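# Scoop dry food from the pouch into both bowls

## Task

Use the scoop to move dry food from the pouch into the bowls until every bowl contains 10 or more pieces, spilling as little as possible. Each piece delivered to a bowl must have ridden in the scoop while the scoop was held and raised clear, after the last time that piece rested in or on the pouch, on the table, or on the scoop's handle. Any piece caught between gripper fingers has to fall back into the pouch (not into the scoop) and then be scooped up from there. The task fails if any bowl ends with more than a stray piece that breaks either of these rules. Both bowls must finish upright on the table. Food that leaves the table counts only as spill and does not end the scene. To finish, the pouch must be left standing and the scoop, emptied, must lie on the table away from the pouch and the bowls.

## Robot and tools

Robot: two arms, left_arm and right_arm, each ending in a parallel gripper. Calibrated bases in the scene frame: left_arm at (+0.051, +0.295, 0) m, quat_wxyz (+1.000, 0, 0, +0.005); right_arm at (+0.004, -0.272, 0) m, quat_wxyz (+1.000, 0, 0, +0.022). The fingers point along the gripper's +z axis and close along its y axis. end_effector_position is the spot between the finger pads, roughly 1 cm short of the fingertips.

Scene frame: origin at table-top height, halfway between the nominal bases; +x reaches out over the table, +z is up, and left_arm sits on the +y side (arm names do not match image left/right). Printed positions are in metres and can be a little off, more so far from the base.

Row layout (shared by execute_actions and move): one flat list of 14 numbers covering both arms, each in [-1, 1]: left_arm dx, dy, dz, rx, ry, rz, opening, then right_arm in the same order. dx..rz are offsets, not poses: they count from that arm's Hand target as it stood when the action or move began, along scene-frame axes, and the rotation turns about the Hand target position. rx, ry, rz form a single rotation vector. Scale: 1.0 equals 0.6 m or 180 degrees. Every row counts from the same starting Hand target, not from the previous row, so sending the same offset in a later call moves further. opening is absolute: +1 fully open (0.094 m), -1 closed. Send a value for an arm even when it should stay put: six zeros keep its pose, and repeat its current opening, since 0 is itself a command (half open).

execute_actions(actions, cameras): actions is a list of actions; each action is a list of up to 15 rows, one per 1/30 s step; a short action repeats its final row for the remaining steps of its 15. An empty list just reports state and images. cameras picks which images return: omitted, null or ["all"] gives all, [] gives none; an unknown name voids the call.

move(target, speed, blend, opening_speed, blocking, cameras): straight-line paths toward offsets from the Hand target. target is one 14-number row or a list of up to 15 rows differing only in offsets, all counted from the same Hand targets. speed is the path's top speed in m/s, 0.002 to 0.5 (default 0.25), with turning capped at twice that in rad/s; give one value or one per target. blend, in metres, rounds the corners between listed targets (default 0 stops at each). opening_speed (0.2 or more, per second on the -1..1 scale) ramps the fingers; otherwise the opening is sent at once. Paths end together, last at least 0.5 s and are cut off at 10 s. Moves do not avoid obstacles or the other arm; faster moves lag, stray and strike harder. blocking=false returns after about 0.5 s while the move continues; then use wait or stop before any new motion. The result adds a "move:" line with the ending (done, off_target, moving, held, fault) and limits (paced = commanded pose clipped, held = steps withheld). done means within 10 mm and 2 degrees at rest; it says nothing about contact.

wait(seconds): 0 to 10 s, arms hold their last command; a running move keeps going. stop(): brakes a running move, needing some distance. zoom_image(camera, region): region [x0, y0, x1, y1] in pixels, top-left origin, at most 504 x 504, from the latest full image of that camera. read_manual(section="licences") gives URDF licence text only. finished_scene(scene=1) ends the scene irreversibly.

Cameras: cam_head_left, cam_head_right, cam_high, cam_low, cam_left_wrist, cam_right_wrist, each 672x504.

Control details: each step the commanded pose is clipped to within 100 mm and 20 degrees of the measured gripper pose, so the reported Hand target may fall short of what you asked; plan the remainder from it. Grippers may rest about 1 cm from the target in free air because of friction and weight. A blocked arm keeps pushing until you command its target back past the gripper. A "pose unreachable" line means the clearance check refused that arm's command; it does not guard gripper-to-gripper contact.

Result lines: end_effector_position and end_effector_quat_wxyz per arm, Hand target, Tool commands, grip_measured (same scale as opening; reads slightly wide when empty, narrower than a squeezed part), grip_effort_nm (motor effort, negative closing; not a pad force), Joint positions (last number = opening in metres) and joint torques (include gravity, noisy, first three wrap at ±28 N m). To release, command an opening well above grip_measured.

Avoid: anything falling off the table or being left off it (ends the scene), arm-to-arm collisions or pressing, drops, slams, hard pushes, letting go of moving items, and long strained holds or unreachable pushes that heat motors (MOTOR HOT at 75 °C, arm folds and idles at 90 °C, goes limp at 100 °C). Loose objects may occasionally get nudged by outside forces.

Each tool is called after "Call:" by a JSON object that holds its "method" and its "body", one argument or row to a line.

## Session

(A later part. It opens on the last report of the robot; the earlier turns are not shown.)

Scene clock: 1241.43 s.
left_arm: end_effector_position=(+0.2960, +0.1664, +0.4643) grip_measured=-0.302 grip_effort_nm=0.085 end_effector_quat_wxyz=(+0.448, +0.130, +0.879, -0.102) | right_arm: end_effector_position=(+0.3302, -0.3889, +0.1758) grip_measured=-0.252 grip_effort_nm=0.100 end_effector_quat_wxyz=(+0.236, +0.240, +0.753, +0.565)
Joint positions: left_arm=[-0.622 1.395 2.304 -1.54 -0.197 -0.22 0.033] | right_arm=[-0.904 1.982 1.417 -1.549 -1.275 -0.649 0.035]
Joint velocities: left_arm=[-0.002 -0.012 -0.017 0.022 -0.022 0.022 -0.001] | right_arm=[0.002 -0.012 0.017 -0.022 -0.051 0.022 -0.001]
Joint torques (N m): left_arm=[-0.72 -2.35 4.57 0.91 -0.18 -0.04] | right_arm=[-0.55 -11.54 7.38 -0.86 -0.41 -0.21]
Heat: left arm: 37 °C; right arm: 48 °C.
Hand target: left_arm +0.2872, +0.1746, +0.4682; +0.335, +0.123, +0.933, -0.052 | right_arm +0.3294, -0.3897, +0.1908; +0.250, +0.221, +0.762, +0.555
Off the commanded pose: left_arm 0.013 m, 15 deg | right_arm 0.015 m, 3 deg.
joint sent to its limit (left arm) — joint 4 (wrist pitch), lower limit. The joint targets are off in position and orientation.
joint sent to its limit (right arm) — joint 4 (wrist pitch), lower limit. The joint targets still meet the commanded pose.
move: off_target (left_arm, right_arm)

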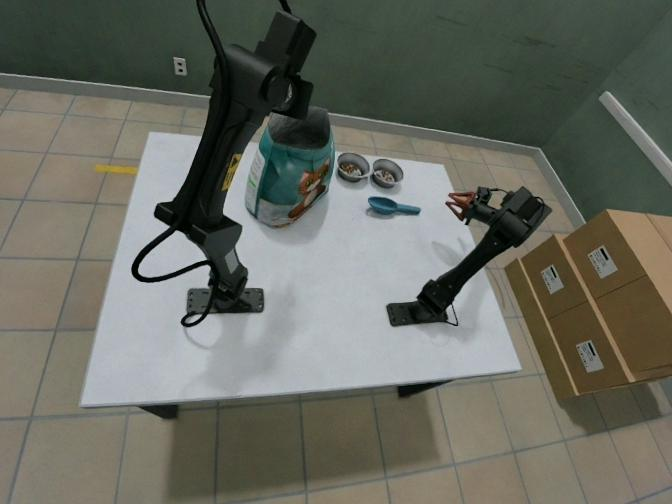

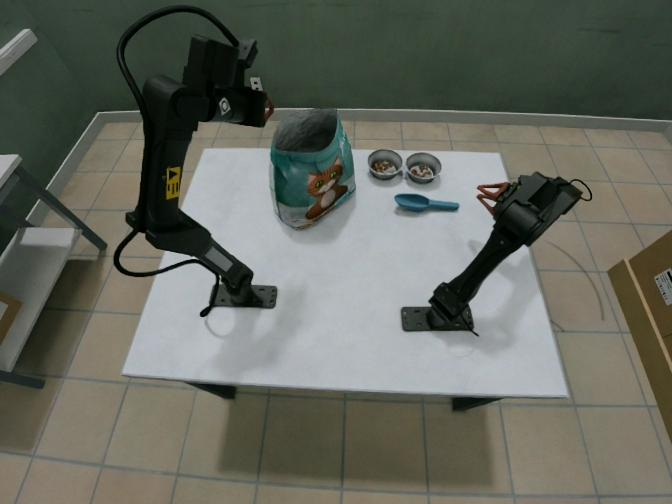

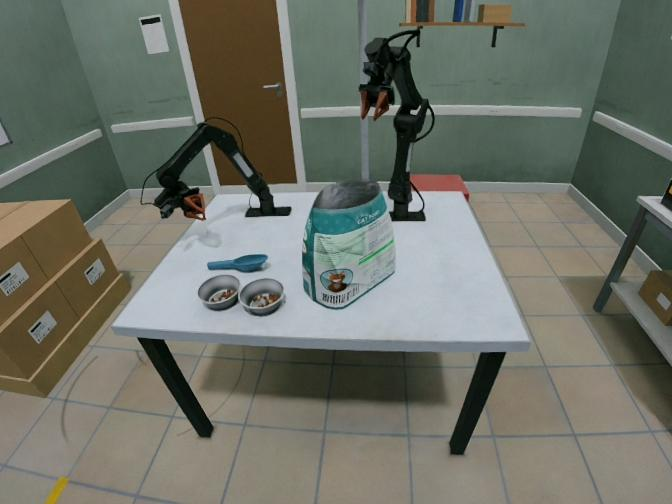

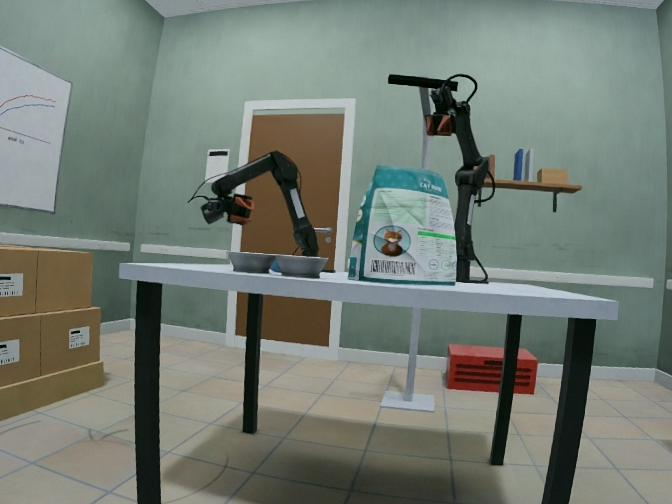

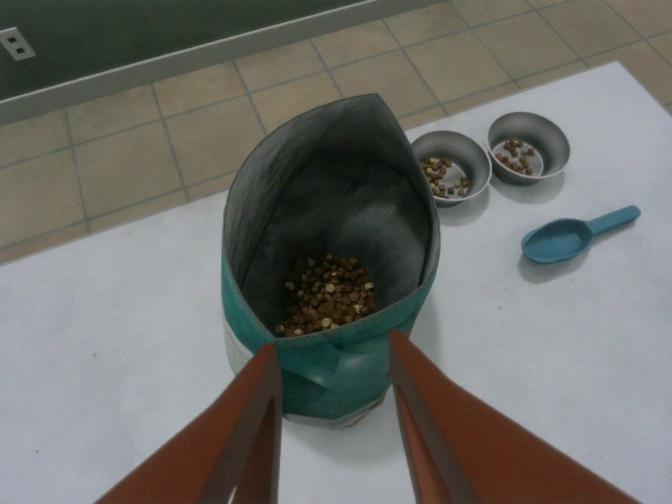

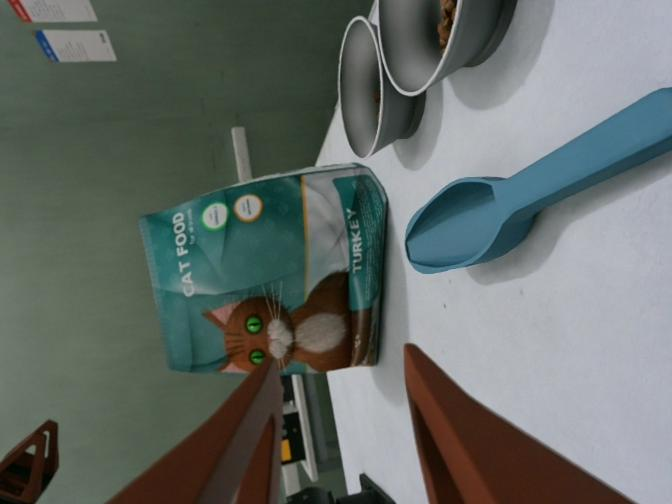

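Call:
{"method": "wait", "body": {
  "seconds": 0
}}

Scene clock: 1245.23 s.
left_arm: end_effector_position=(+0.2961, +0.1665, +0.4643) grip_measured=-0.302 grip_effort_nm=0.090 end_effector_quat_wxyz=(+0.448, +0.130, +0.879, -0.102) | right_arm: end_effector_position=(+0.3302, -0.3889, +0.1758) grip_measured=-0.252 grip_effort_nm=0.100 end_effector_quat_wxyz=(+0.236, +0.240, +0.753, +0.565)
Joint positions: left_arm=[-0.622 1.395 2.304 -1.54 -0.197 -0.22 0.033] | right_arm=[-0.904 1.982 1.417 -1.549 -1.275 -0.649 0.035]
Joint velocities: left_arm=[0.002 -0.007 0.007 0.051 0.037 -0.022 0] | right_arm=[-0.002 -0.002 0.022 -0.022 0.007 -0.007 0]
Joint torques (N m): left_arm=[-0.72 -2.3 4.63 0.97 -0.15 -0.01] | right_arm=[-0.47 -11.52 7.25 -0.89 -0.42 -0.2]
Heat: left arm: 37 °C; right arm: 49 °C.
Hand target: left_arm +0.2872, +0.1746, +0.4682; +0.335, +0.123, +0.933, -0.051 | right_arm +0.3294, -0.3897, +0.1908; +0.250, +0.221, +0.762, +0.555
Tool commands: left_gripper/opening=-0.3 right_gripper/opening=-0.25
Off the commanded pose: left_arm 0.013 m, 15 deg | right_arm 0.015 m, 3 deg.

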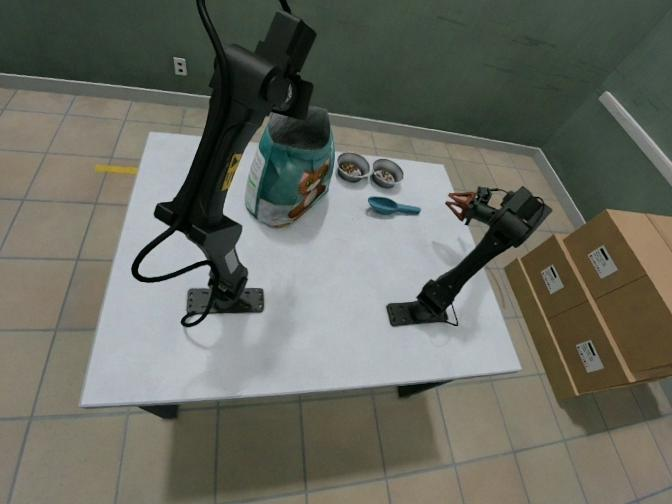

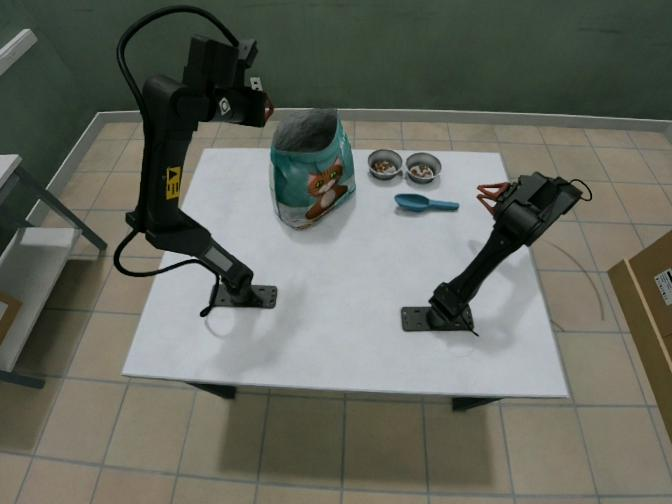

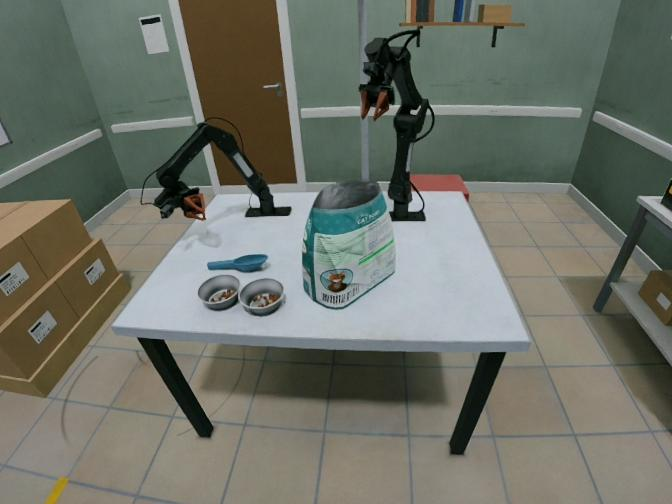

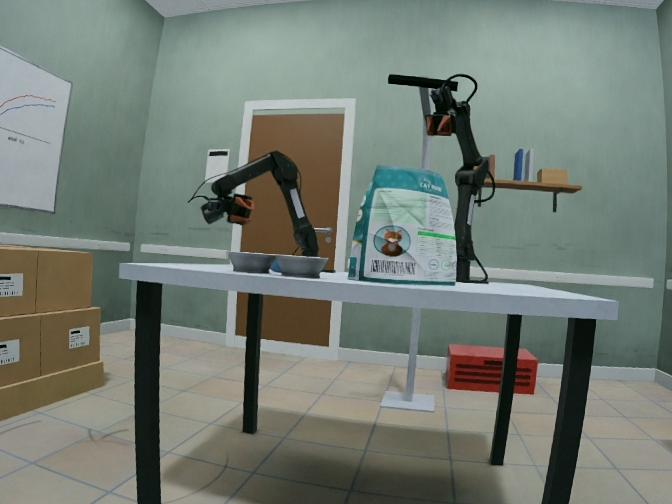

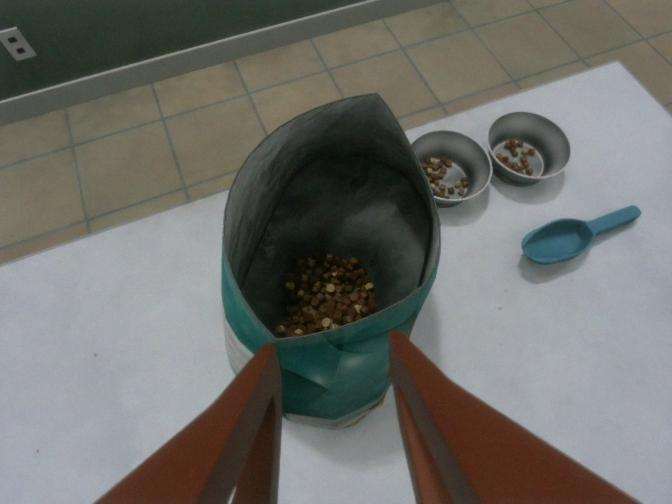

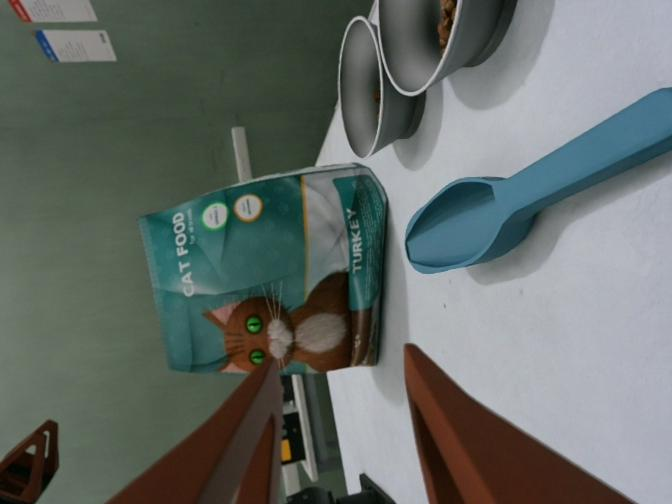

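Call:
{"method": "zoom_image", "body": {
  "camera": "cam_left_wrist",
  "region": [480, 100, 580, 190]
}}

Call:
{"method": "zoom_image", "body": {
  "camera": "cam_left_wrist",
  "region": [400, 120, 500, 210]
}}

Scaled by 5.040.

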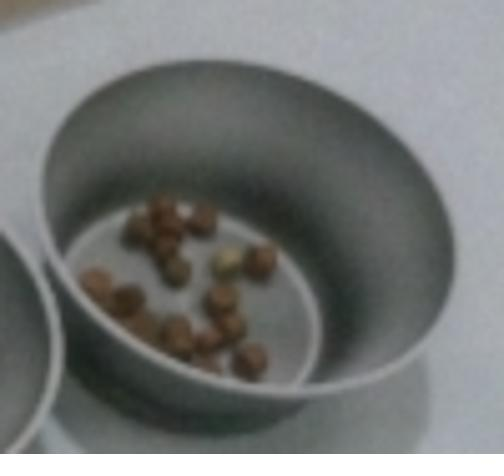

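Scaled by 5.040.

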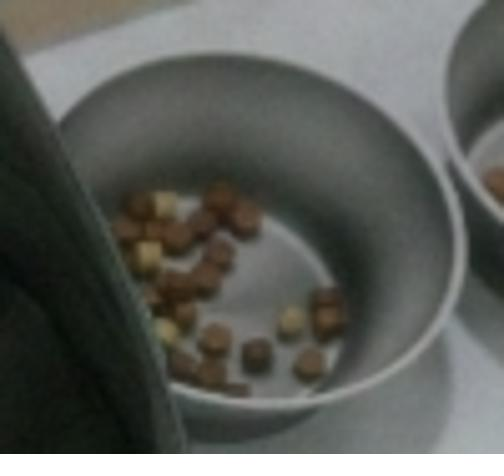

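Both bowls have well over 10 pieces.

Call:
{"method": "finished_scene", "body": {

}}

The scene is finished: the task was done.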